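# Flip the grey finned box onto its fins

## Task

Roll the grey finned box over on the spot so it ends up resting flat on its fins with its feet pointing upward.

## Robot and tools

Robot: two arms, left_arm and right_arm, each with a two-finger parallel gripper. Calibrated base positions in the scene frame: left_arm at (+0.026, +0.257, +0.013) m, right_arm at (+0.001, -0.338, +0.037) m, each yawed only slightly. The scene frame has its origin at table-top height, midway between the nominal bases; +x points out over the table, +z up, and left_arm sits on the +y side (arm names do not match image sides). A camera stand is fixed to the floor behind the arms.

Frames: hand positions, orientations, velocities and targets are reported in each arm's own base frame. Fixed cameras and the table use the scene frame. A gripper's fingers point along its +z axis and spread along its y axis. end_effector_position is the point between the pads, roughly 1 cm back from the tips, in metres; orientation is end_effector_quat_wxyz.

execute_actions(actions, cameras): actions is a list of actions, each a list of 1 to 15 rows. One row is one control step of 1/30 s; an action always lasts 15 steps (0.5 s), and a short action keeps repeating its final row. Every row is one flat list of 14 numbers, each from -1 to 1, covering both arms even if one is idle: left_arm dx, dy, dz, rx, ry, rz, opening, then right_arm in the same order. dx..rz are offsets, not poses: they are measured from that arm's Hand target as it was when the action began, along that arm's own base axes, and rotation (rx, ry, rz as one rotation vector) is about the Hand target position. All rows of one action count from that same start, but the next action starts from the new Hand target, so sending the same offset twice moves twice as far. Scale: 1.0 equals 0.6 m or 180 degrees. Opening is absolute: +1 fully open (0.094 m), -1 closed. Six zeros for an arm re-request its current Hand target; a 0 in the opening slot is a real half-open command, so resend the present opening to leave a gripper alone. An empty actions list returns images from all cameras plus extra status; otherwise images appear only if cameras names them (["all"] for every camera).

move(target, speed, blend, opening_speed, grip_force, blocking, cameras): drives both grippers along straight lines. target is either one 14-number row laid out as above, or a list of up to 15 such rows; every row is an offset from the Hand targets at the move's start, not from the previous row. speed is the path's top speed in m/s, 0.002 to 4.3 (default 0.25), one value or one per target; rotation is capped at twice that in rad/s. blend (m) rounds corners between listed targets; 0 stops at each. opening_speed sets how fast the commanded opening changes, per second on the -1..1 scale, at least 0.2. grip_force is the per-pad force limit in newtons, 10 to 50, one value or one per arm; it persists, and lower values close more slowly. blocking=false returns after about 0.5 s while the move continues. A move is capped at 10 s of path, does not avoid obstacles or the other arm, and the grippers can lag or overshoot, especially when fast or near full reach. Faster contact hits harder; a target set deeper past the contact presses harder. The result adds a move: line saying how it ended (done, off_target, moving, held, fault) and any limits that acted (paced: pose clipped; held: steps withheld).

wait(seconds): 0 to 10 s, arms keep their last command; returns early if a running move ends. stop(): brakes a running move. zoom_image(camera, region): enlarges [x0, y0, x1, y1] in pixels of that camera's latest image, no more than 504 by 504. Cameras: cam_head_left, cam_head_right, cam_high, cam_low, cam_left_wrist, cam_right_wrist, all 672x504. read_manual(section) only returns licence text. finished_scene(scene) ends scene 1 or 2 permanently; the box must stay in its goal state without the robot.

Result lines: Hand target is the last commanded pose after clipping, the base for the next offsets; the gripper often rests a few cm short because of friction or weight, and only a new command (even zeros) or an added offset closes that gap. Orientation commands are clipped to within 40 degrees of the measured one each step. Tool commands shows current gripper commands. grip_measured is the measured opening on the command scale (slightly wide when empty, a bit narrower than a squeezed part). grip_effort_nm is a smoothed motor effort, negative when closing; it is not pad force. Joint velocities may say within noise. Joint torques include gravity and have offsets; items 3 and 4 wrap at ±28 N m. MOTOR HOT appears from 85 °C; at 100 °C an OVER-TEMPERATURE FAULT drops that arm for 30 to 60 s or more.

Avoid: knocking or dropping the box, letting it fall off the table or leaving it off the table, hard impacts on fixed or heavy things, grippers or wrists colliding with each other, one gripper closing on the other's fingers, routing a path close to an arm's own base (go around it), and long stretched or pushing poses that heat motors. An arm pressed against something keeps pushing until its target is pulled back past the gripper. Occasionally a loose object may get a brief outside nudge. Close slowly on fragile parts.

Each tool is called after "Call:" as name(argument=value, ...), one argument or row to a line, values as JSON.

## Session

Call:
execute_actions(
  actions=[],
)

Scene clock: 0.00 s.
left_arm: end_effector_position=(+0.6527, -0.4944, +0.2907) grip_measured=+1.000 grip_effort_nm=n/a end_effector_quat_wxyz=(+0.305, +0.732, +0.607, -0.050) | right_arm: end_effector_position=(+0.3471, -0.2391, +0.2552) grip_measured=+1.000 grip_effort_nm=n/a end_effector_quat_wxyz=(+0.253, +0.692, +0.642, -0.215)
Joint positions: left_arm=[-0.593 2.294 2.624 -1.321 0.258 1.085 0.094] | right_arm=[-0.362 1.247 1.116 -1.135 0.614 1.186 0.094]
Joint velocities: within noise
Joint torques (N m): no reading
Heat: left arm: hottest elbow 36 °C; right arm: hottest elbow 30 °C.
Hand target: left_arm +0.6557, -0.4964, +0.2943; +0.312, +0.731, +0.605, -0.048 | right_arm +0.3536, -0.2416, +0.2670; +0.264, +0.693, +0.637, -0.209
Tool commands: left_gripper/opening=+1.0 right_gripper/opening=+1.0

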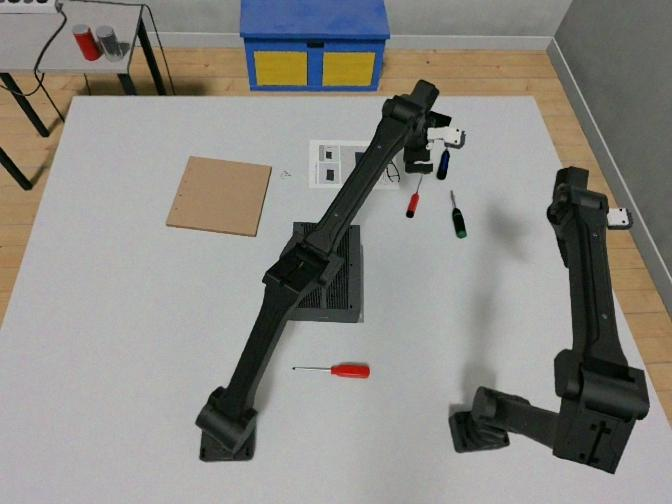

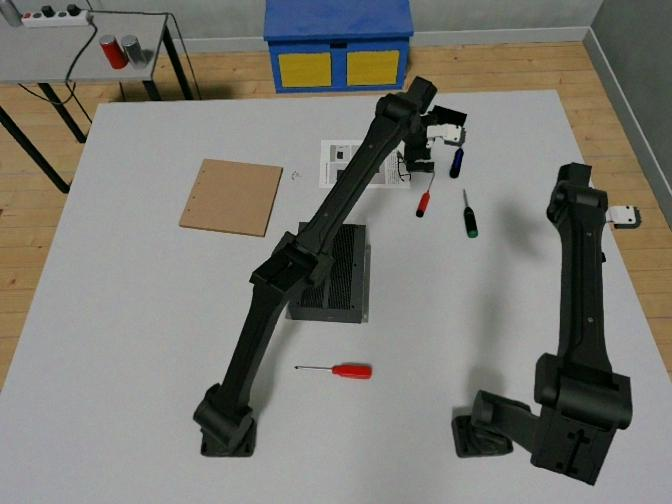

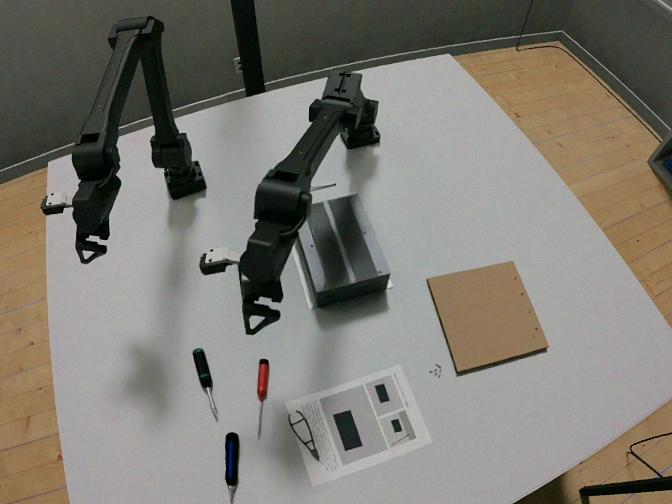

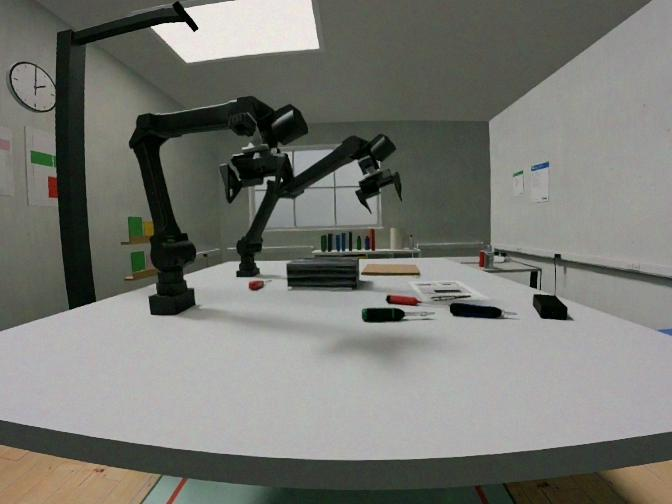

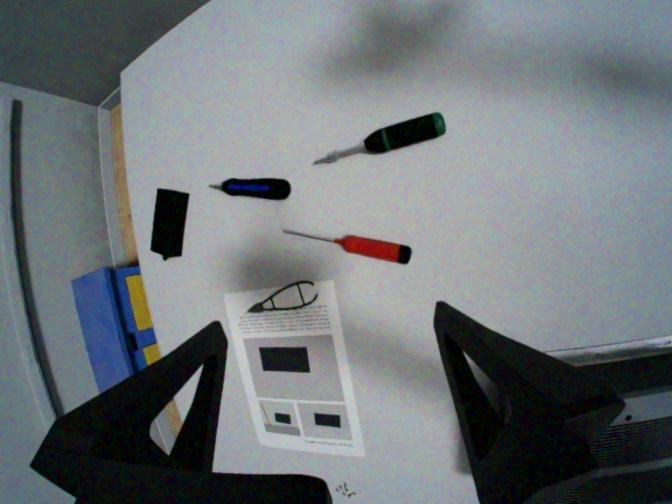

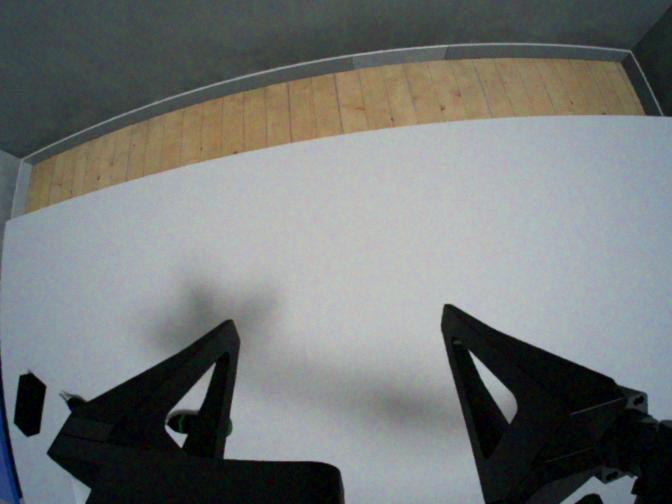

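Call:
move(
  target=[-0.35, 0.9, 0.0, 0, 0, 0, 1.0, 0, 0, 0, 0, 0, 0, 1.0],
  speed=0.2,
  cameras=["cam_head_left", "cam_head_right", "cam_high"],
)

Scene clock: 30.47 s.
left_arm: end_effector_position=(+0.4458, +0.0420, +0.2889) grip_measured=+1.000 grip_effort_nm=0.02 end_effector_quat_wxyz=(+0.310, +0.728, +0.609, -0.052) | right_arm: end_effector_position=(+0.3471, -0.2391, +0.2552) grip_measured=+1.000 grip_effort_nm=-0.01 end_effector_quat_wxyz=(+0.253, +0.692, +0.642, -0.215)
Joint positions: left_arm=[0.324 1.394 1.358 -1.385 0.624 2.023 0.094] | right_arm=[-0.362 1.247 1.116 -1.135 0.614 1.186 0.094]
Joint torques (N m): left_arm=[-0.44 -9.99 9.88 0.44 0.63 -0.11] | right_arm=[-0.21 -7.47 10 0.91 0.4 -0.03]
Heat: left arm: hottest elbow 42 °C; right arm: hottest elbow 37 °C.
Hand target: left_arm +0.4457, +0.0435, +0.2943; +0.312, +0.731, +0.605, -0.049 | right_arm +0.3536, -0.2416, +0.2670; +0.264, +0.693, +0.637, -0.209
Off the commanded pose: left_arm 0.006 m, 1 deg | right_arm 0.014 m, 2 deg.
move: off_target (right_arm)
Images, in order (width x height): cam_head_left 672x504, cam_head_right 672x504, cam_high 672x504.

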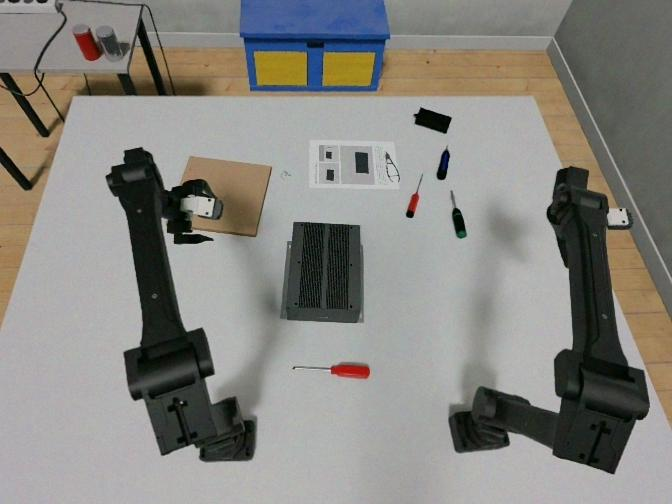

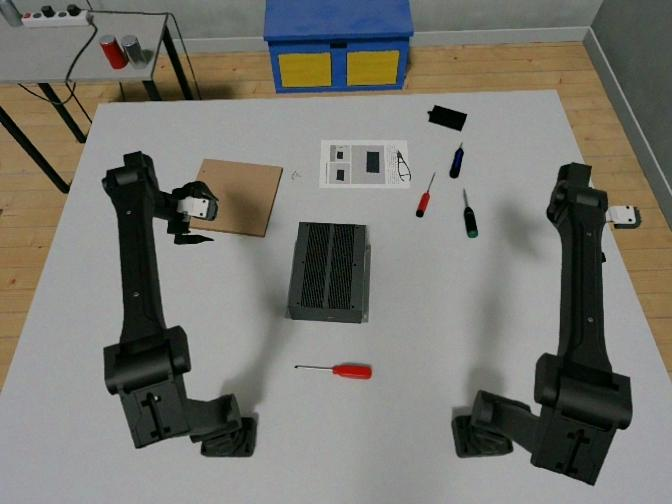

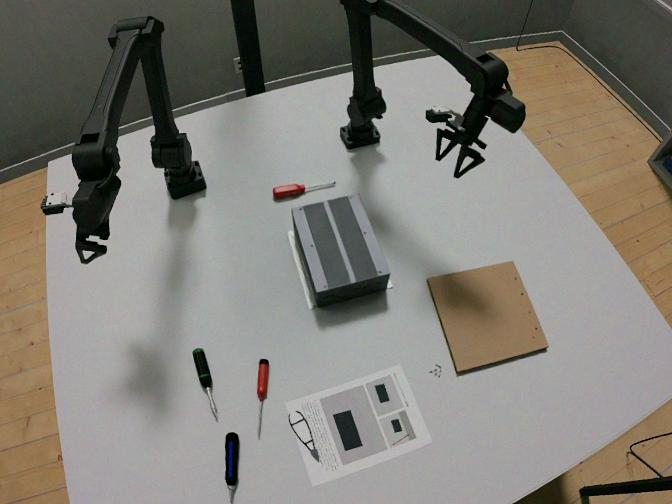

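Call:
move(
  target=[0,0,0,0,0,0,1.0, -0.29, 0.85, -0.11, 0.215, 0, 0, 1.0],
  speed=0.2,
  cameras=["cam_head_left", "cam_high", "cam_right_wrist", "cam_left_wrist"],
)

Scene clock: 68.07 s.
left_arm: end_effector_position=(+0.4458, +0.0420, +0.2889) grip_measured=+1.000 grip_effort_nm=0.02 end_effector_quat_wxyz=(+0.310, +0.728, +0.609, -0.052) | right_arm: end_effector_position=(+0.1734, +0.2526, +0.1868) grip_measured=+1.000 grip_effort_nm=-0.01 end_effector_quat_wxyz=(-0.114, +0.578, +0.808, -0.014)
Joint positions: left_arm=[0.324 1.394 1.358 -1.385 0.624 2.024 0.094] | right_arm=[0.844 1.186 0.983 -1.42 -0.224 2.08 0.094]
Joint torques (N m): left_arm=[-0.38 -9.99 9.85 0.39 0.63 -0.11] | right_arm=[-0.15 -4.6 10.77 0.54 -0.13 0.1]
Heat: left arm: hottest elbow 45 °C; right arm: hottest elbow 41 °C.
Hand target: left_arm +0.4457, +0.0435, +0.2943; +0.312, +0.731, +0.605, -0.049 | right_arm +0.1796, +0.2685, +0.2009; +0.020, +0.742, +0.670, +0.014
Off the commanded pose: left_arm 0.006 m, 1 deg | right_arm 0.022 m, 29 deg.
joint sent to its limit (right arm) — joint 6 (wrist roll), upper limit. The joint targets are off in orientation, not in position.
move: off_target (right_arm)
Images, in order (width x height): cam_head_left 672x504, cam_high 672x504, cam_left_wrist 672x504, cam_right_wrist 672x504.

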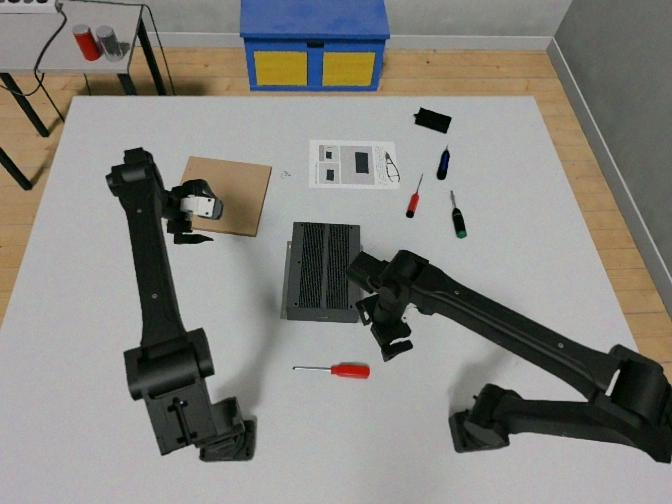

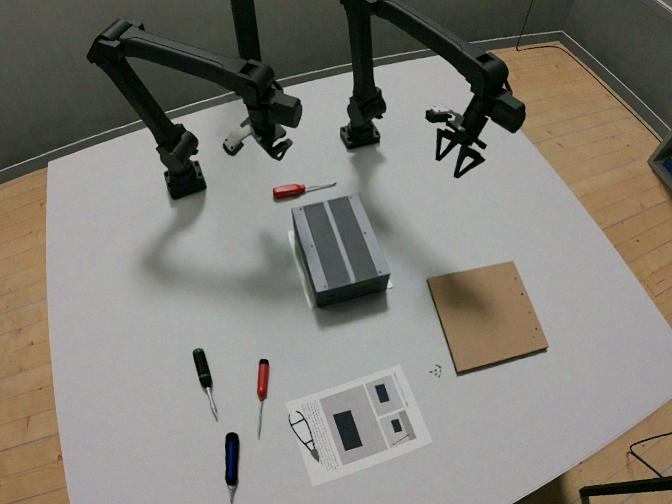

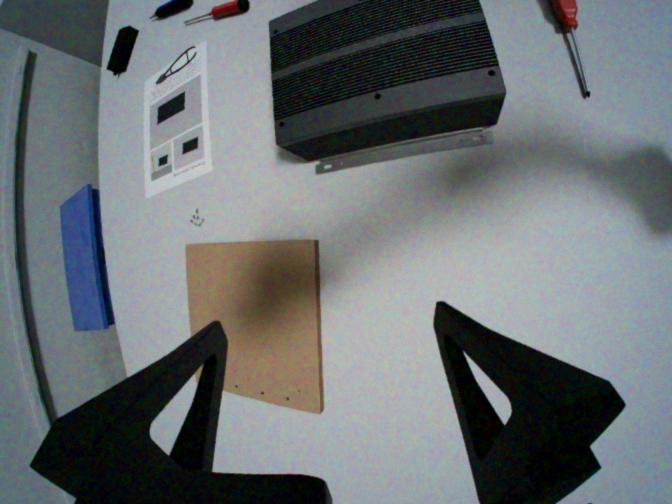

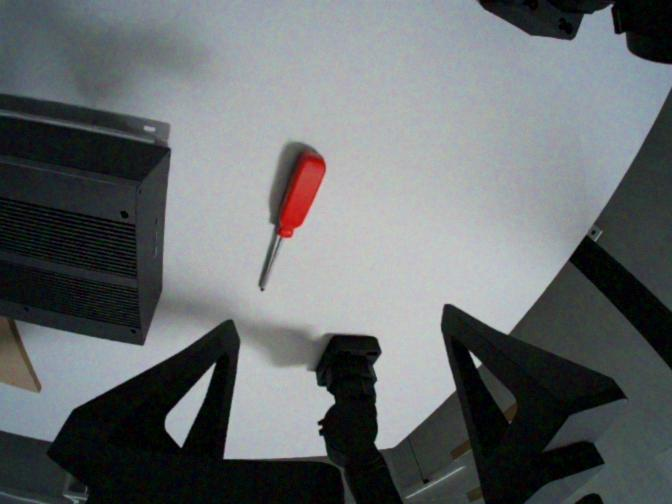

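Call:
move(
  target=[
    [0,0,0,0,0,0,1.0, 0,0,0,0,0,0.5, 1.0],
    [0,0,0,0,0,0,1.0, 0,0,0,0,0,-0.968, 1.0],
  ],
  speed=0.35,
  blend=0.01,
  cameras=["cam_head_left", "cam_right_wrist"],
)

Scene clock: 85.57 s.
left_arm: end_effector_position=(+0.4458, +0.0420, +0.2889) grip_measured=+1.000 grip_effort_nm=0.02 end_effector_quat_wxyz=(+0.310, +0.728, +0.609, -0.052) | right_arm: end_effector_position=(+0.1714, +0.2575, +0.1863) grip_measured=+1.000 grip_effort_nm=-0.01 end_effector_quat_wxyz=(+0.028, +0.704, -0.709, -0.015)
Joint positions: left_arm=[0.324 1.394 1.358 -1.385 0.624 2.024 0.094] | right_arm=[0.963 1.198 1.002 -1.426 -0.039 -0.601 0.094]
Joint torques (N m): left_arm=[-0.38 -9.99 9.85 0.4 0.63 -0.1] | right_arm=[-0.97 -5.25 10.96 0.2 -0.17 -0.16]
Heat: left arm: hottest elbow 46 °C; right arm: hottest elbow 42 °C.
Hand target: left_arm +0.4457, +0.0435, +0.2943; +0.312, +0.731, +0.605, -0.049 | right_arm +0.1796, +0.2685, +0.2009; +0.015, +0.707, -0.707, -0.019
Off the commanded pose: left_arm 0.006 m, 1 deg | right_arm 0.020 m, 2 deg.
move: off_target (right_arm)
Images, in order (width x height): cam_head_left 672x504, cam_right_wrist 672x504.

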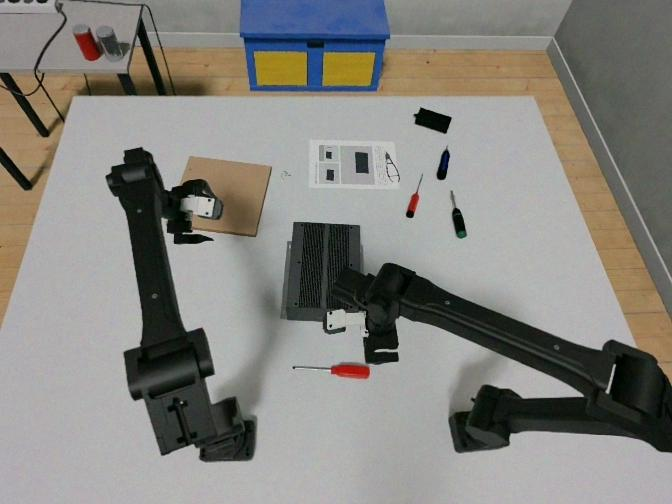

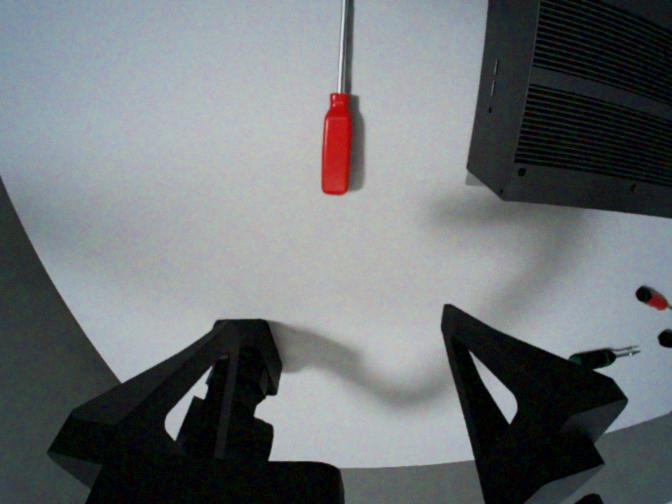

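Call:
move(
  target=[0,0,0,0,0,0,1.0, -0.0127,0.041,-0.298,0,-0.016,-0.033, 1.0],
  speed=0.15,
  cameras=["cam_right_wrist"],
)

Scene clock: 108.40 s.
left_arm: end_effector_position=(+0.4458, +0.0420, +0.2889) grip_measured=+1.000 grip_effort_nm=0.02 end_effector_quat_wxyz=(+0.310, +0.728, +0.609, -0.052) | right_arm: end_effector_position=(+0.1738, +0.2877, +0.0234) grip_measured=+1.000 grip_effort_nm=-0.01 end_effector_quat_wxyz=(+0.000, -0.668, +0.744, +0.003)
Joint positions: left_arm=[0.324 1.394 1.358 -1.385 0.624 2.024 0.094] | right_arm=[1.026 1.444 0.753 -0.878 -0.005 -0.437 0.094]
Joint torques (N m): left_arm=[-0.5 -9.93 9.85 0.44 0.63 -0.1] | right_arm=[0.62 -8 6.16 0.95 0.07 0.09]
Heat: left arm: hottest elbow 47 °C; right arm: hottest elbow 41 °C.
Hand target: left_arm +0.4457, +0.0435, +0.2943; +0.312, +0.731, +0.605, -0.049 | right_arm +0.1721, +0.2932, +0.0222; +0.004, -0.670, +0.743, +0.002
Off the commanded pose: left_arm 0.006 m, 1 deg | right_arm 0.006 m, 1 deg.
move: done
Images, in order (width x height): cam_right_wrist 672x504.

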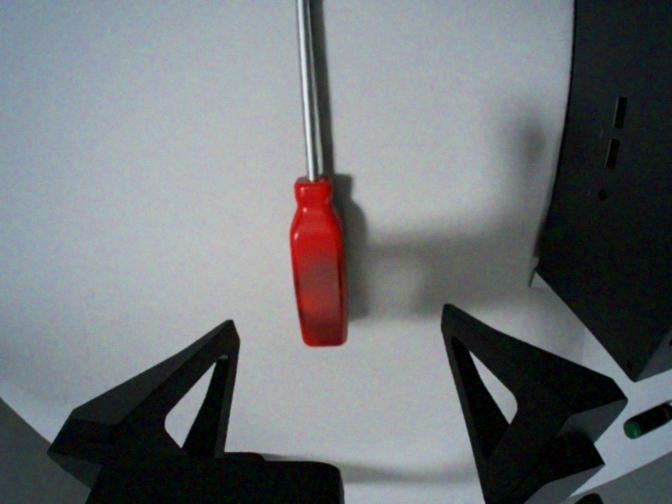

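Call:
move(
  target=[0,0,0,0,0,0,1.0, -0.0118,-0.007,-0.0737,0,0,0, 1.0],
  speed=0.06,
  cameras=["cam_right_wrist"],
)

Call:
move(
  target=[0,0,0,0,0,0,1.0, 0,0,0,0,0,0, -1.0],
  opening_speed=0.6,
  grip_force=[50, 25],
  cameras=["cam_right_wrist"],
)

Scene clock: 125.60 s.
left_arm: end_effector_position=(+0.4458, +0.0420, +0.2889) grip_measured=+1.000 grip_effort_nm=0.02 end_effector_quat_wxyz=(+0.310, +0.728, +0.609, -0.052) | right_arm: end_effector_position=(+0.1678, +0.2850, -0.0195) grip_measured=+1.000 grip_effort_nm=-0.01 end_effector_quat_wxyz=(+0.002, -0.668, +0.744, +0.003)
Joint positions: left_arm=[0.324 1.394 1.358 -1.385 0.624 2.024 0.094] | right_arm=[1.038 1.527 0.691 -0.729 -0.005 -0.425 0.094]
Joint torques (N m): left_arm=[-0.56 -9.82 9.85 0.39 0.63 -0.1] | right_arm=[0.62 -7.94 5.26 0.94 0.06 0.14]
Heat: left arm: hottest elbow 47 °C; right arm: hottest elbow 40 °C.
Hand target: left_arm +0.4457, +0.0435, +0.2943; +0.312, +0.731, +0.605, -0.049 | right_arm +0.1650, +0.2890, -0.0220; +0.004, -0.669, +0.743, +0.002
Off the commanded pose: left_arm 0.006 m, 1 deg | right_arm 0.005 m, 0 deg.
move: done
Images, in order (width x height): cam_right_wrist 672x504.

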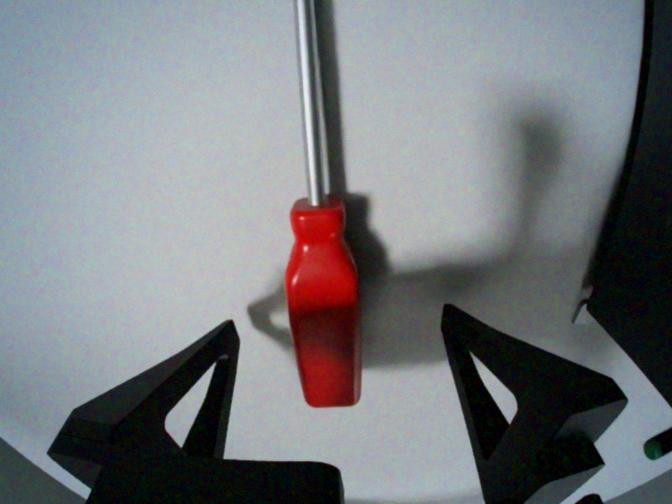

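Scene clock: 129.97 s.
left_arm: end_effector_position=(+0.4458, +0.0420, +0.2889) grip_measured=+1.000 grip_effort_nm=0.02 end_effector_quat_wxyz=(+0.310, +0.728, +0.609, -0.052) | right_arm: end_effector_position=(+0.1677, +0.2851, -0.0195) grip_measured=-0.383 grip_effort_nm=-0.53 end_effector_quat_wxyz=(+0.002, -0.668, +0.744, +0.003)
Joint positions: left_arm=[0.324 1.394 1.358 -1.385 0.624 2.024 0.094] | right_arm=[1.038 1.527 0.691 -0.728 -0.005 -0.424 0.029]
Joint torques (N m): left_arm=[-0.5 -9.88 9.88 0.43 0.63 -0.1] | right_arm=[0.67 -7.47 5.41 0.96 0.12 0.05]
Heat: left arm: hottest elbow 47 °C; right arm: hottest elbow 40 °C.
Hand target: left_arm +0.4457, +0.0435, +0.2943; +0.312, +0.731, +0.605, -0.049 | right_arm +0.1649, +0.2890, -0.0220; +0.004, -0.670, +0.743, +0.002
Off the commanded pose: left_arm 0.006 m, 1 deg | right_arm 0.005 m, 0 deg.
grip_force (N): 50, 25
move: done
Images, in order (width x height): cam_right_wrist 672x504.

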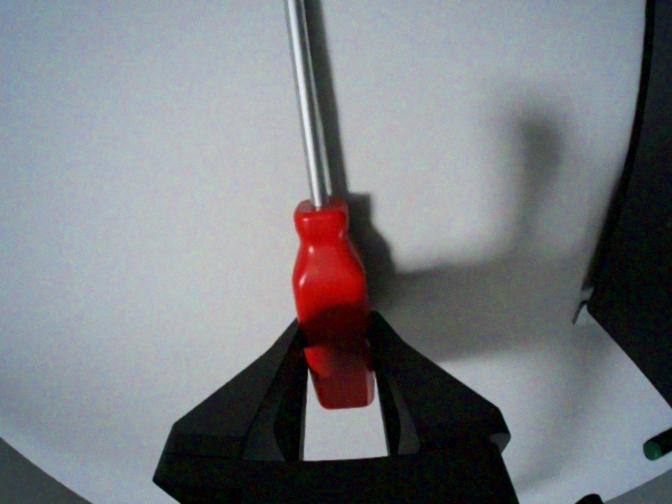

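Call:
move(
  target=[
    [0,0,0,0,0,0,1.0, 0,0,0.117,0,0,0, -1.0],
    [0,0,0,0,0,0,1.0, 0.08,-0.42,0.117,0,0,0, -1.0],
    [0,0,0,0,0,0,1.0, 0.36,-0.48,0.1,0,0,0, -1.0],
  ],
  speed=0.15,
  blend=[0.02, 0.03, 0],
  cameras=["cam_head_left", "cam_right_wrist"],
)

Scene clock: 146.33 s.
left_arm: end_effector_position=(+0.4458, +0.0420, +0.2889) grip_measured=+1.000 grip_effort_nm=0.02 end_effector_quat_wxyz=(+0.310, +0.728, +0.609, -0.052) | right_arm: end_effector_position=(+0.3593, +0.0049, +0.0285) grip_measured=-0.384 grip_effort_nm=-0.58 end_effector_quat_wxyz=(-0.012, -0.670, +0.742, +0.014)
Joint positions: left_arm=[0.324 1.394 1.358 -1.385 0.624 2.024 0.094] | right_arm=[0.013 1.514 0.848 -0.941 -0.004 -1.457 0.029]
Joint torques (N m): left_arm=[-0.32 -9.93 9.88 0.42 0.64 -0.09] | right_arm=[-1.44 -8.64 9.22 0.65 -0.26 -0.13]
Heat: left arm: hottest elbow 47 °C; right arm: hottest elbow 39 °C.
Hand target: left_arm +0.4457, +0.0435, +0.2943; +0.312, +0.731, +0.605, -0.049 | right_arm +0.3809, +0.0010, +0.0380; +0.004, -0.670, +0.743, +0.002
Off the commanded pose: left_arm 0.006 m, 1 deg | right_arm 0.024 m, 2 deg.
grip_force (N): 50, 25
move: off_target (right_arm)
Images, in order (width x height): cam_head_left 672x504, cam_right_wrist 672x504.

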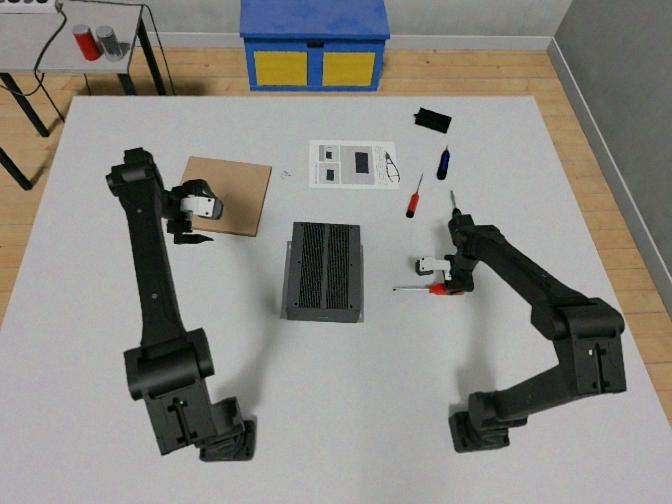

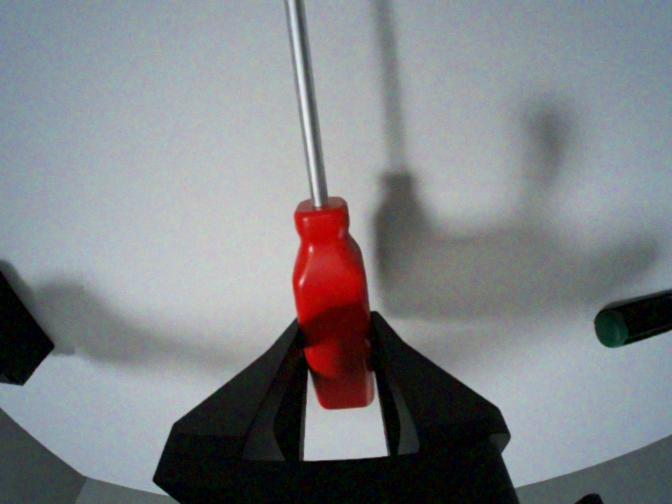

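Call:
move(
  target=[0,0,0,0,0,0,1.0, 0.02,-0.05,-0.075,0,0,0, -1.0],
  speed=0.08,
  cameras=["cam_right_wrist"],
)

Scene clock: 155.80 s.
left_arm: end_effector_position=(+0.4458, +0.0420, +0.2889) grip_measured=+1.000 grip_effort_nm=0.02 end_effector_quat_wxyz=(+0.310, +0.728, +0.609, -0.052) | right_arm: end_effector_position=(+0.3739, -0.0234, -0.0136) grip_measured=-0.384 grip_effort_nm=-0.57 end_effector_quat_wxyz=(-0.011, -0.670, +0.742, +0.014)
Joint positions: left_arm=[0.324 1.394 1.358 -1.385 0.624 2.024 0.094] | right_arm=[-0.063 1.633 0.848 -0.821 -0.005 -1.533 0.029]
Joint torques (N m): left_arm=[-0.44 -9.99 9.87 0.39 0.64 -0.1] | right_arm=[-1.49 -10.34 7.88 0.83 -0.28 -0.11]
Heat: left arm: hottest elbow 47 °C; right arm: hottest elbow 40 °C.
Hand target: left_arm +0.4457, +0.0435, +0.2943; +0.312, +0.731, +0.605, -0.049 | right_arm +0.3930, -0.0290, -0.0070; +0.004, -0.670, +0.743, +0.002
Off the commanded pose: left_arm 0.006 m, 1 deg | right_arm 0.021 m, 2 deg.
grip_force (N): 50, 25
move: off_target (right_arm)
Images, in order (width x height): cam_right_wrist 672x504.

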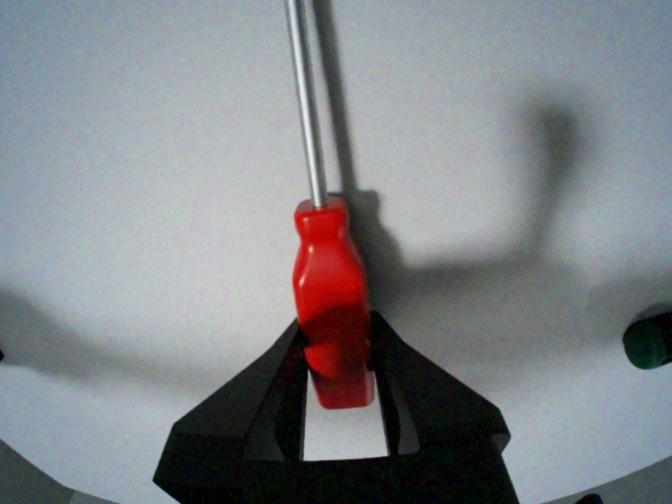

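Call:
move(
  target=[0,0,0,0,0,0,1.0, 0,0,-0.0125,0,0,0, -1.0],
  speed=0.04,
  cameras=["cam_right_wrist"],
)

Scene clock: 160.23 s.
left_arm: end_effector_position=(+0.4458, +0.0420, +0.2889) grip_measured=+1.000 grip_effort_nm=0.02 end_effector_quat_wxyz=(+0.310, +0.728, +0.609, -0.052) | right_arm: end_effector_position=(+0.3768, -0.0235, -0.0187) grip_measured=-0.384 grip_effort_nm=-0.58 end_effector_quat_wxyz=(-0.008, -0.671, +0.742, +0.012)
Joint positions: left_arm=[0.324 1.394 1.358 -1.385 0.624 2.024 0.094] | right_arm=[-0.063 1.647 0.848 -0.801 -0.005 -1.534 0.029]
Joint torques (N m): left_arm=[-0.44 -9.99 9.84 0.39 0.64 -0.1] | right_arm=[-1.49 -9.76 7.43 0.94 -0.28 -0.15]
Heat: left arm: hottest elbow 47 °C; right arm: hottest elbow 40 °C.
Hand target: left_arm +0.4457, +0.0435, +0.2943; +0.312, +0.731, +0.605, -0.049 | right_arm +0.3929, -0.0290, -0.0146; +0.004, -0.670, +0.743, +0.002
Off the commanded pose: left_arm 0.006 m, 1 deg | right_arm 0.018 m, 2 deg.
grip_force (N): 50, 25
move: off_target (right_arm)
Images, in order (width x height): cam_right_wrist 672x504.

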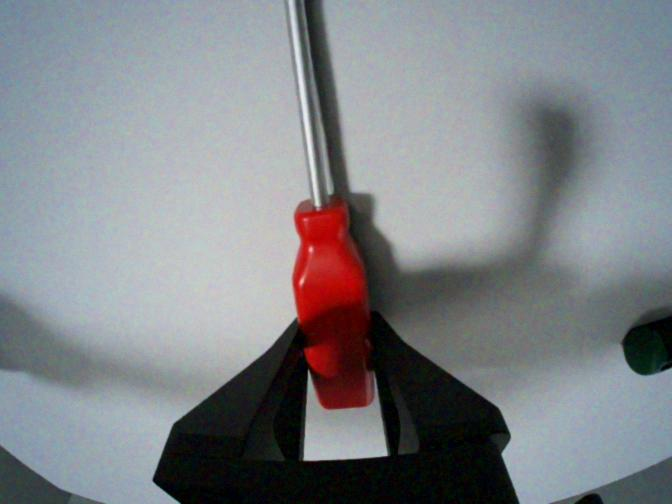

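Call:
move(
  target=[0,0,0,0,0,0,1.0, 0,0,-0.004,0,0,0, 0.3],
  opening_speed=0.5,
  speed=0.04,
  cameras=["cam_right_wrist"],
)

Call:
move(
  target=[0,0,0,0,0,0,1.0, 0,0,0.25,0,0,0, 1.0],
  grip_force=[50, 50],
  speed=0.15,
  cameras=["cam_right_wrist"],
)

Scene clock: 168.20 s.
left_arm: end_effector_position=(+0.4458, +0.0420, +0.2889) grip_measured=+1.000 grip_effort_nm=0.02 end_effector_quat_wxyz=(+0.310, +0.728, +0.609, -0.052) | right_arm: end_effector_position=(+0.3786, -0.0235, -0.0195) grip_measured=+0.298 grip_effort_nm=0.07 end_effector_quat_wxyz=(-0.006, -0.671, +0.741, +0.010)
Joint positions: left_arm=[0.324 1.394 1.358 -1.385 0.624 2.024 0.094] | right_arm=[-0.063 1.649 0.848 -0.792 -0.005 -1.534 0.061]
Joint torques (N m): left_arm=[-0.38 -9.99 9.84 0.44 0.64 -0.1] | right_arm=[-2.14 -10.23 7.15 0.83 -0.25 -0.15]
Heat: left arm: hottest elbow 47 °C; right arm: hottest elbow 40 °C.
Hand target: left_arm +0.4457, +0.0435, +0.2943; +0.312, +0.731, +0.605, -0.049 | right_arm +0.3929, -0.0290, -0.0170; +0.004, -0.670, +0.743, +0.002
Off the commanded pose: left_arm 0.006 m, 1 deg | right_arm 0.016 m, 1 deg.
grip_force (N): 50, 25
move: off_target (right_arm)
Images, in order (width x height): cam_right_wrist 672x504.

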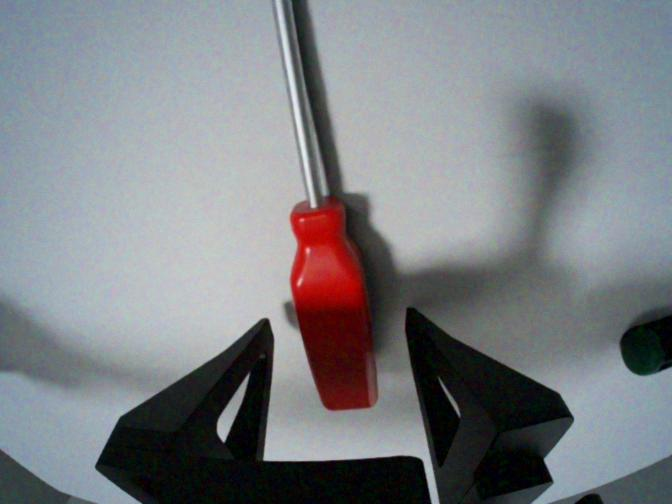

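Scene clock: 169.87 s.
left_arm: end_effector_position=(+0.4458, +0.0420, +0.2889) grip_measured=+1.000 grip_effort_nm=0.02 end_effector_quat_wxyz=(+0.310, +0.728, +0.609, -0.052) | right_arm: end_effector_position=(+0.3790, -0.0235, +0.1180) grip_measured=+0.999 grip_effort_nm=0.07 end_effector_quat_wxyz=(-0.009, -0.671, +0.741, +0.013)
Joint positions: left_arm=[0.324 1.394 1.358 -1.385 0.624 2.024 0.094] | right_arm=[-0.063 1.43 1.028 -1.2 -0.005 -1.534 0.094]
Joint torques (N m): left_arm=[-0.38 -9.76 9.87 0.42 0.63 -0.1] | right_arm=[-2.02 -9.05 10.1 0.01 -0.27 -0.13]
Heat: left arm: hottest elbow 47 °C; right arm: hottest elbow 40 °C.
Hand target: left_arm +0.4457, +0.0435, +0.2943; +0.312, +0.731, +0.605, -0.049 | right_arm +0.3929, -0.0290, +0.1331; +0.004, -0.670, +0.743, +0.002
Off the commanded pose: left_arm 0.006 m, 1 deg | right_arm 0.021 m, 2 deg.
move: off_target (right_arm)
Images, in order (width x height): cam_right_wrist 672x504.

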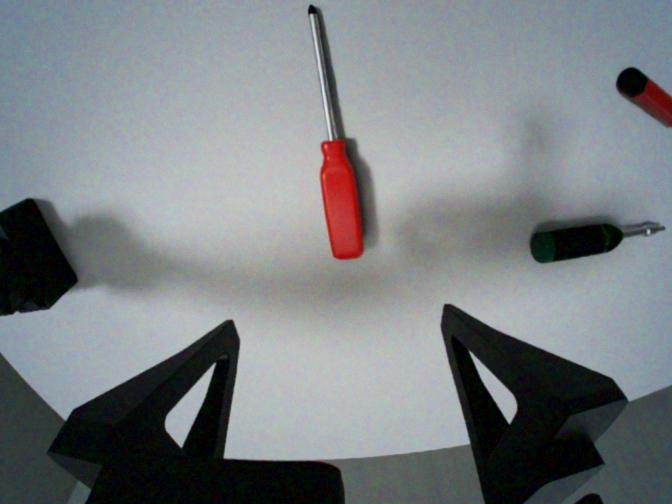

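Call:
move(
  target=[0,0,0,0,0,0,1.0, -0.295,0.662,-0.02,-0.0366,-0.4205,0.0092, 1.0],
  speed=0.2,
  cameras=["cam_head_left", "cam_right_wrist"],
)

Scene clock: 226.03 s.
left_arm: end_effector_position=(+0.4458, +0.0420, +0.2889) grip_measured=+1.000 grip_effort_nm=0.02 end_effector_quat_wxyz=(+0.310, +0.728, +0.609, -0.052) | right_arm: end_effector_position=(+0.2175, +0.3527, +0.1141) grip_measured=+0.999 grip_effort_nm=0.06 end_effector_quat_wxyz=(-0.413, +0.545, -0.570, +0.456)
Joint positions: left_arm=[0.324 1.394 1.358 -1.385 0.624 2.024 0.094] | right_arm=[1.438 1.575 0.751 -0.511 1.317 -0.269 0.094]
Joint torques (N m): left_arm=[-0.44 -9.93 9.88 0.43 0.63 -0.11] | right_arm=[0.32 -8.59 8.28 0.49 0.76 0.17]
Heat: left arm: hottest elbow 48 °C; right arm: hottest elbow 42 °C.
Hand target: left_arm +0.4457, +0.0435, +0.2943; +0.312, +0.731, +0.605, -0.049 | right_arm +0.2159, +0.3681, +0.1210; -0.423, +0.539, -0.574, +0.449
Off the commanded pose: left_arm 0.006 m, 1 deg | right_arm 0.017 m, 2 deg.
move: off_target (right_arm)
Images, in order (width x height): cam_head_left 672x504, cam_right_wrist 672x504.

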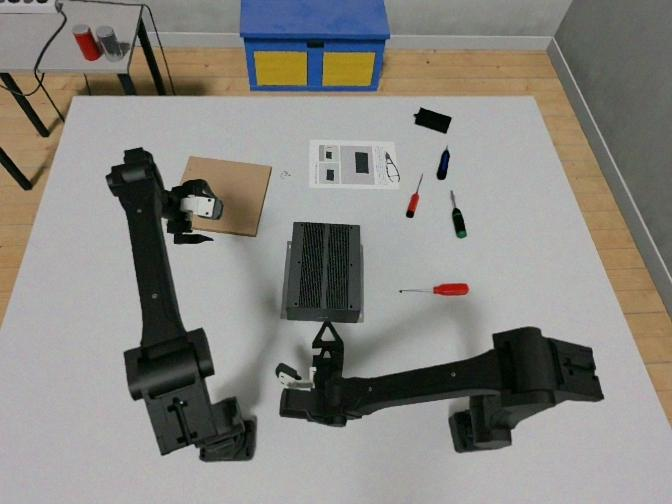

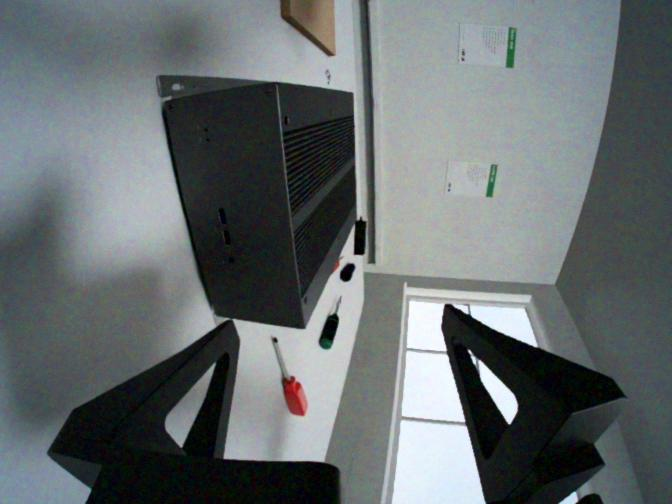

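Call:
move(
  target=[0,0,0,0,0,0,1.0, 0.077,-0.02,-0.158,0.008,0,-0.002, 1.0],
  speed=0.1,
  cameras=["cam_right_wrist"],
)

Scene clock: 282.83 s.
left_arm: end_effector_position=(+0.4458, +0.0420, +0.2889) grip_measured=+1.000 grip_effort_nm=0.02 end_effector_quat_wxyz=(+0.310, +0.728, +0.609, -0.052) | right_arm: end_effector_position=(+0.2570, +0.3597, +0.0302) grip_measured=+0.999 grip_effort_nm=0.07 end_effector_quat_wxyz=(-0.433, +0.533, -0.580, +0.439)
Joint positions: left_arm=[0.324 1.394 1.358 -1.385 0.624 2.024 0.094] | right_arm=[1.337 1.818 0.663 0.221 1.267 -0.624 0.094]
Joint torques (N m): left_arm=[-0.5 -9.93 9.88 0.42 0.63 -0.11] | right_arm=[-1.96 -10.4 3.59 1.99 0.32 -0.01]
Heat: left arm: hottest elbow 48 °C; right arm: hottest elbow 41 °C.
Hand target: left_arm +0.4457, +0.0435, +0.2943; +0.312, +0.731, +0.605, -0.049 | right_arm +0.2621, +0.3562, +0.0262; -0.428, +0.532, -0.581, +0.442
Off the commanded pose: left_arm 0.006 m, 1 deg | right_arm 0.007 m, 1 deg.
move: done
Images, in order (width x height): cam_right_wrist 672x504.

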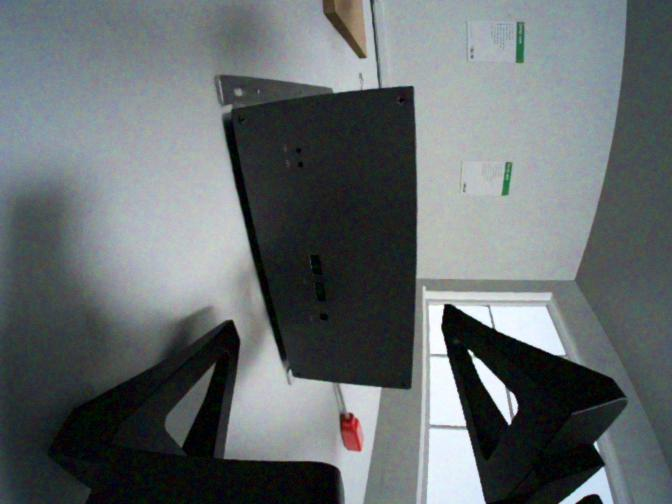

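Call:
move(
  target=[0,0,0,0,0,0,1.0, 0,-0.0153,-0.0195,-0.0092,0.0005,-0.0032, 1.0],
  speed=0.06,
  cameras=["cam_right_wrist", "cam_low"],
)

Scene clock: 325.80 s.
left_arm: end_effector_position=(+0.4458, +0.0420, +0.2889) grip_measured=+1.000 grip_effort_nm=0.02 end_effector_quat_wxyz=(+0.310, +0.728, +0.609, -0.052) | right_arm: end_effector_position=(+0.2568, +0.3513, +0.0173) grip_measured=+0.999 grip_effort_nm=0.07 end_effector_quat_wxyz=(-0.421, +0.539, -0.576, +0.447)
Joint positions: left_arm=[0.324 1.394 1.358 -1.385 0.624 2.024 0.094] | right_arm=[1.332 1.847 0.651 0.232 1.269 -0.625 0.094]
Joint torques (N m): left_arm=[-0.44 -9.88 9.87 0.4 0.63 -0.11] | right_arm=[-1.55 -10.23 3.44 1.87 0.7 -0.03]
Heat: left arm: hottest elbow 48 °C; right arm: hottest elbow 37 °C.
Hand target: left_arm +0.4457, +0.0435, +0.2943; +0.312, +0.731, +0.605, -0.049 | right_arm +0.2622, +0.3470, +0.0147; -0.418, +0.535, -0.578, +0.453
Off the commanded pose: left_arm 0.006 m, 1 deg | right_arm 0.007 m, 1 deg.
move: done
Images, in order (width x height): cam_low 672x504, cam_right_wrist 672x504.

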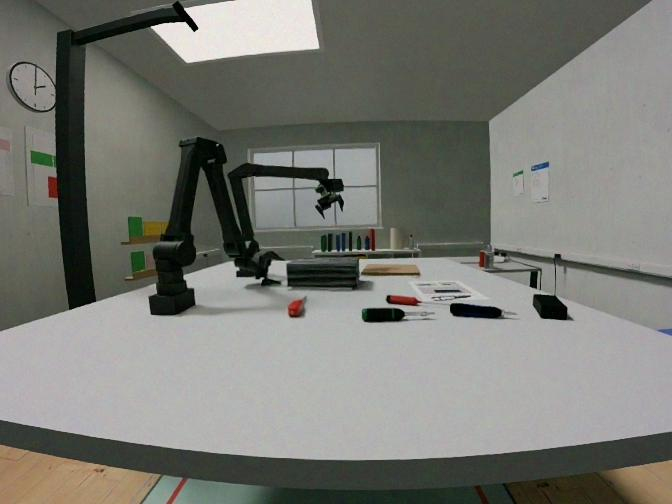

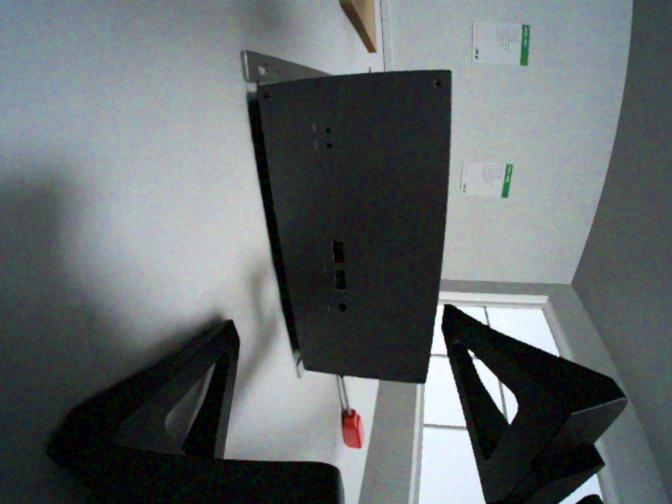

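Call:
execute_actions(
  actions=[],
  cameras=["cam_head_left", "cam_head_right"],
)

Call:
zoom_image(
  camera="cam_head_left",
  region=[270, 210, 390, 340],
)

Call:
zoom_image(
  camera="cam_head_right",
  region=[270, 210, 390, 340],
)

Scene clock: 353.37 s.
left_arm: end_effector_position=(+0.4458, +0.0420, +0.2889) grip_measured=+1.000 grip_effort_nm=0.02 end_effector_quat_wxyz=(+0.310, +0.728, +0.609, -0.052) | right_arm: end_effector_position=(+0.2568, +0.3513, +0.0173) grip_measured=+0.999 grip_effort_nm=0.07 end_effector_quat_wxyz=(-0.422, +0.539, -0.576, +0.447)
Joint positions: left_arm=[0.324 1.394 1.358 -1.385 0.624 2.024 0.094] | right_arm=[1.332 1.847 0.651 0.232 1.269 -0.625 0.094]
Joint velocities: within noise
Joint torques (N m): left_arm=[-0.44 -9.82 9.87 0.46 0.64 -0.1] | right_arm=[-1.44 -10.05 3.41 1.95 0.63 -0.08]
Heat: left arm: hottest elbow 48 °C; right arm: hottest elbow 35 °C.
Hand target: left_arm +0.4457, +0.0435, +0.2943; +0.312, +0.731, +0.605, -0.049 | right_arm +0.2622, +0.3471, +0.0147; -0.418, +0.535, -0.578, +0.453
Tool commands: left_gripper/opening=+1.0 right_gripper/opening=+1.0
Off the commanded pose: left_arm 0.006 m, 1 deg | right_arm 0.007 m, 1 deg.
Images, in order (width x height): cam_head_left 672x504, cam_head_right 672x504.

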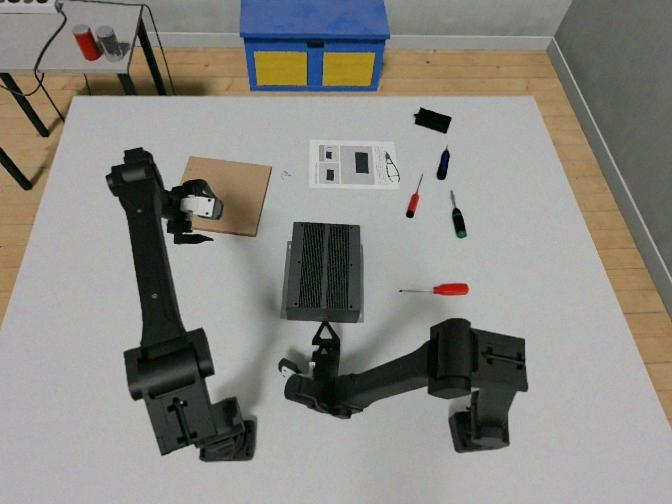

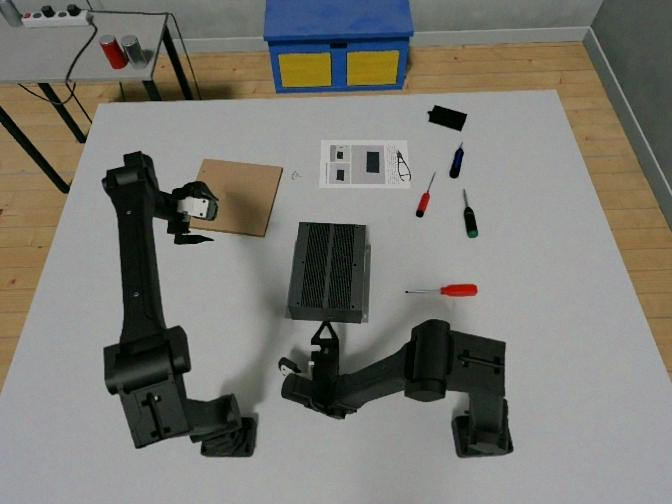

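Scaled by 3.877.

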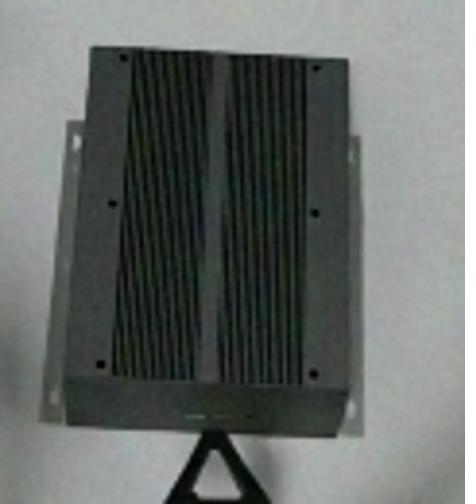

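Scaled by 3.877.

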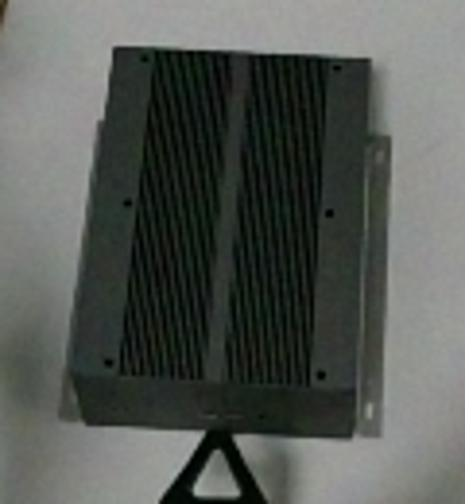

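Call:
move(
  target=[0,0,0,0,0,0,1.0, 0.0917,-0.006,0.001,0,0,-0.004, 1.0],
  speed=0.05,
  cameras=["cam_right_wrist", "cam_head_right"],
)

Scene clock: 422.73 s.
left_arm: end_effector_position=(+0.4458, +0.0420, +0.2889) grip_measured=+1.000 grip_effort_nm=0.02 end_effector_quat_wxyz=(+0.310, +0.728, +0.609, -0.052) | right_arm: end_effector_position=(+0.2989, +0.3496, +0.0184) grip_measured=+0.999 grip_effort_nm=0.06 end_effector_quat_wxyz=(-0.424, +0.539, -0.574, +0.448)
Joint positions: left_arm=[0.324 1.394 1.358 -1.385 0.624 2.024 0.094] | right_arm=[1.225 1.883 0.642 0.524 1.198 -0.885 0.094]
Joint torques (N m): left_arm=[-0.38 -9.88 9.87 0.43 0.63 -0.1] | right_arm=[-4.95 -9.7 4.3 2.3 -0.11 -0.19]
Heat: left arm: hottest elbow 49 °C; right arm: hottest elbow 34 °C.
Hand target: left_arm +0.4457, +0.0435, +0.2943; +0.312, +0.731, +0.605, -0.049 | right_arm +0.3172, +0.3435, +0.0153; -0.415, +0.532, -0.581, +0.455
Off the commanded pose: left_arm 0.006 m, 1 deg | right_arm 0.020 m, 2 deg.
move: off_target (right_arm)
Images, in order (width x height): cam_head_right 672x504, cam_right_wrist 672x504.

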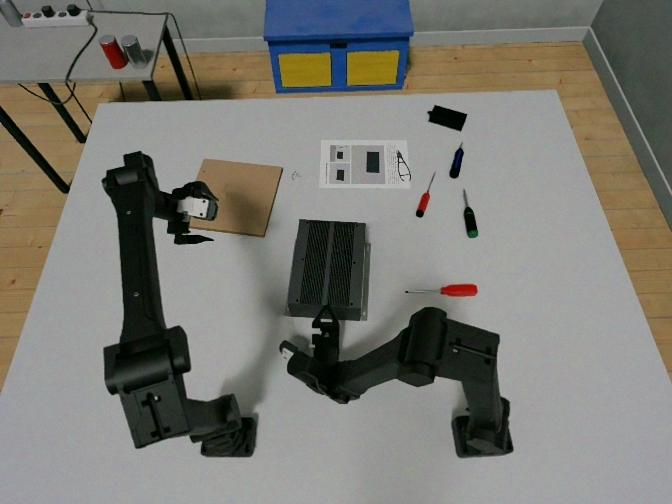

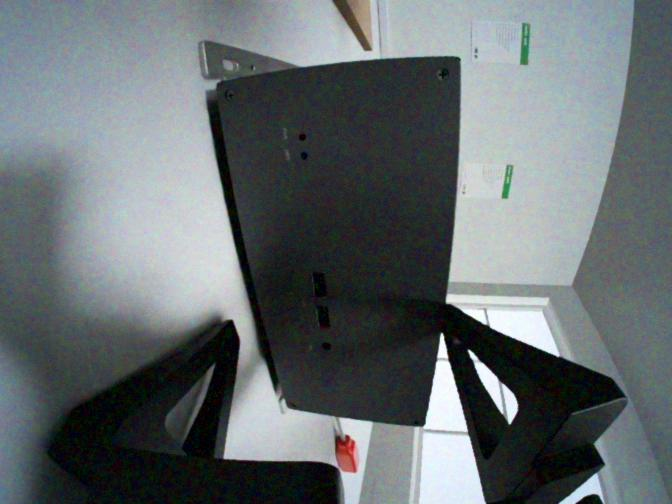

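Call:
move(
  target=[0,0,0,0,0,0,1.0, -0.055,0.004,0.014,0,0,0, 1.0],
  speed=0.06,
  cameras=["cam_right_wrist"],
)

Scene clock: 447.63 s.
left_arm: end_effector_position=(+0.4458, +0.0420, +0.2889) grip_measured=+1.000 grip_effort_nm=0.02 end_effector_quat_wxyz=(+0.310, +0.728, +0.609, -0.052) | right_arm: end_effector_position=(+0.2873, +0.3386, +0.0173) grip_measured=+0.999 grip_effort_nm=0.05 end_effector_quat_wxyz=(-0.406, +0.535, -0.580, +0.461)
Joint positions: left_arm=[0.324 1.394 1.358 -1.385 0.624 2.024 0.094] | right_arm=[1.248 1.858 0.643 0.355 1.241 -0.761 0.094]
Joint torques (N m): left_arm=[-0.38 -9.82 9.89 0.46 0.64 -0.11] | right_arm=[0.21 -11.69 4.11 1.26 0.61 0.2]
Heat: left arm: hottest elbow 49 °C; right arm: hottest elbow 33 °C.
Hand target: left_arm +0.4457, +0.0435, +0.2943; +0.312, +0.731, +0.605, -0.049 | right_arm +0.2842, +0.3459, +0.0237; -0.415, +0.532, -0.581, +0.455
Off the commanded pose: left_arm 0.006 m, 1 deg | right_arm 0.010 m, 1 deg.
move: done
Images, in order (width x height): cam_right_wrist 672x504.

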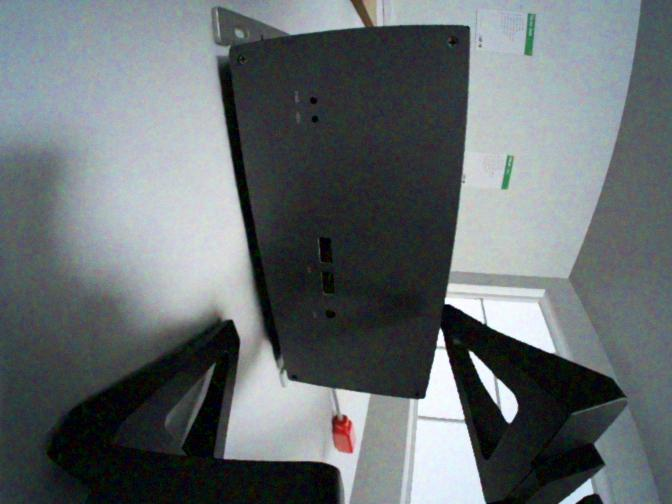

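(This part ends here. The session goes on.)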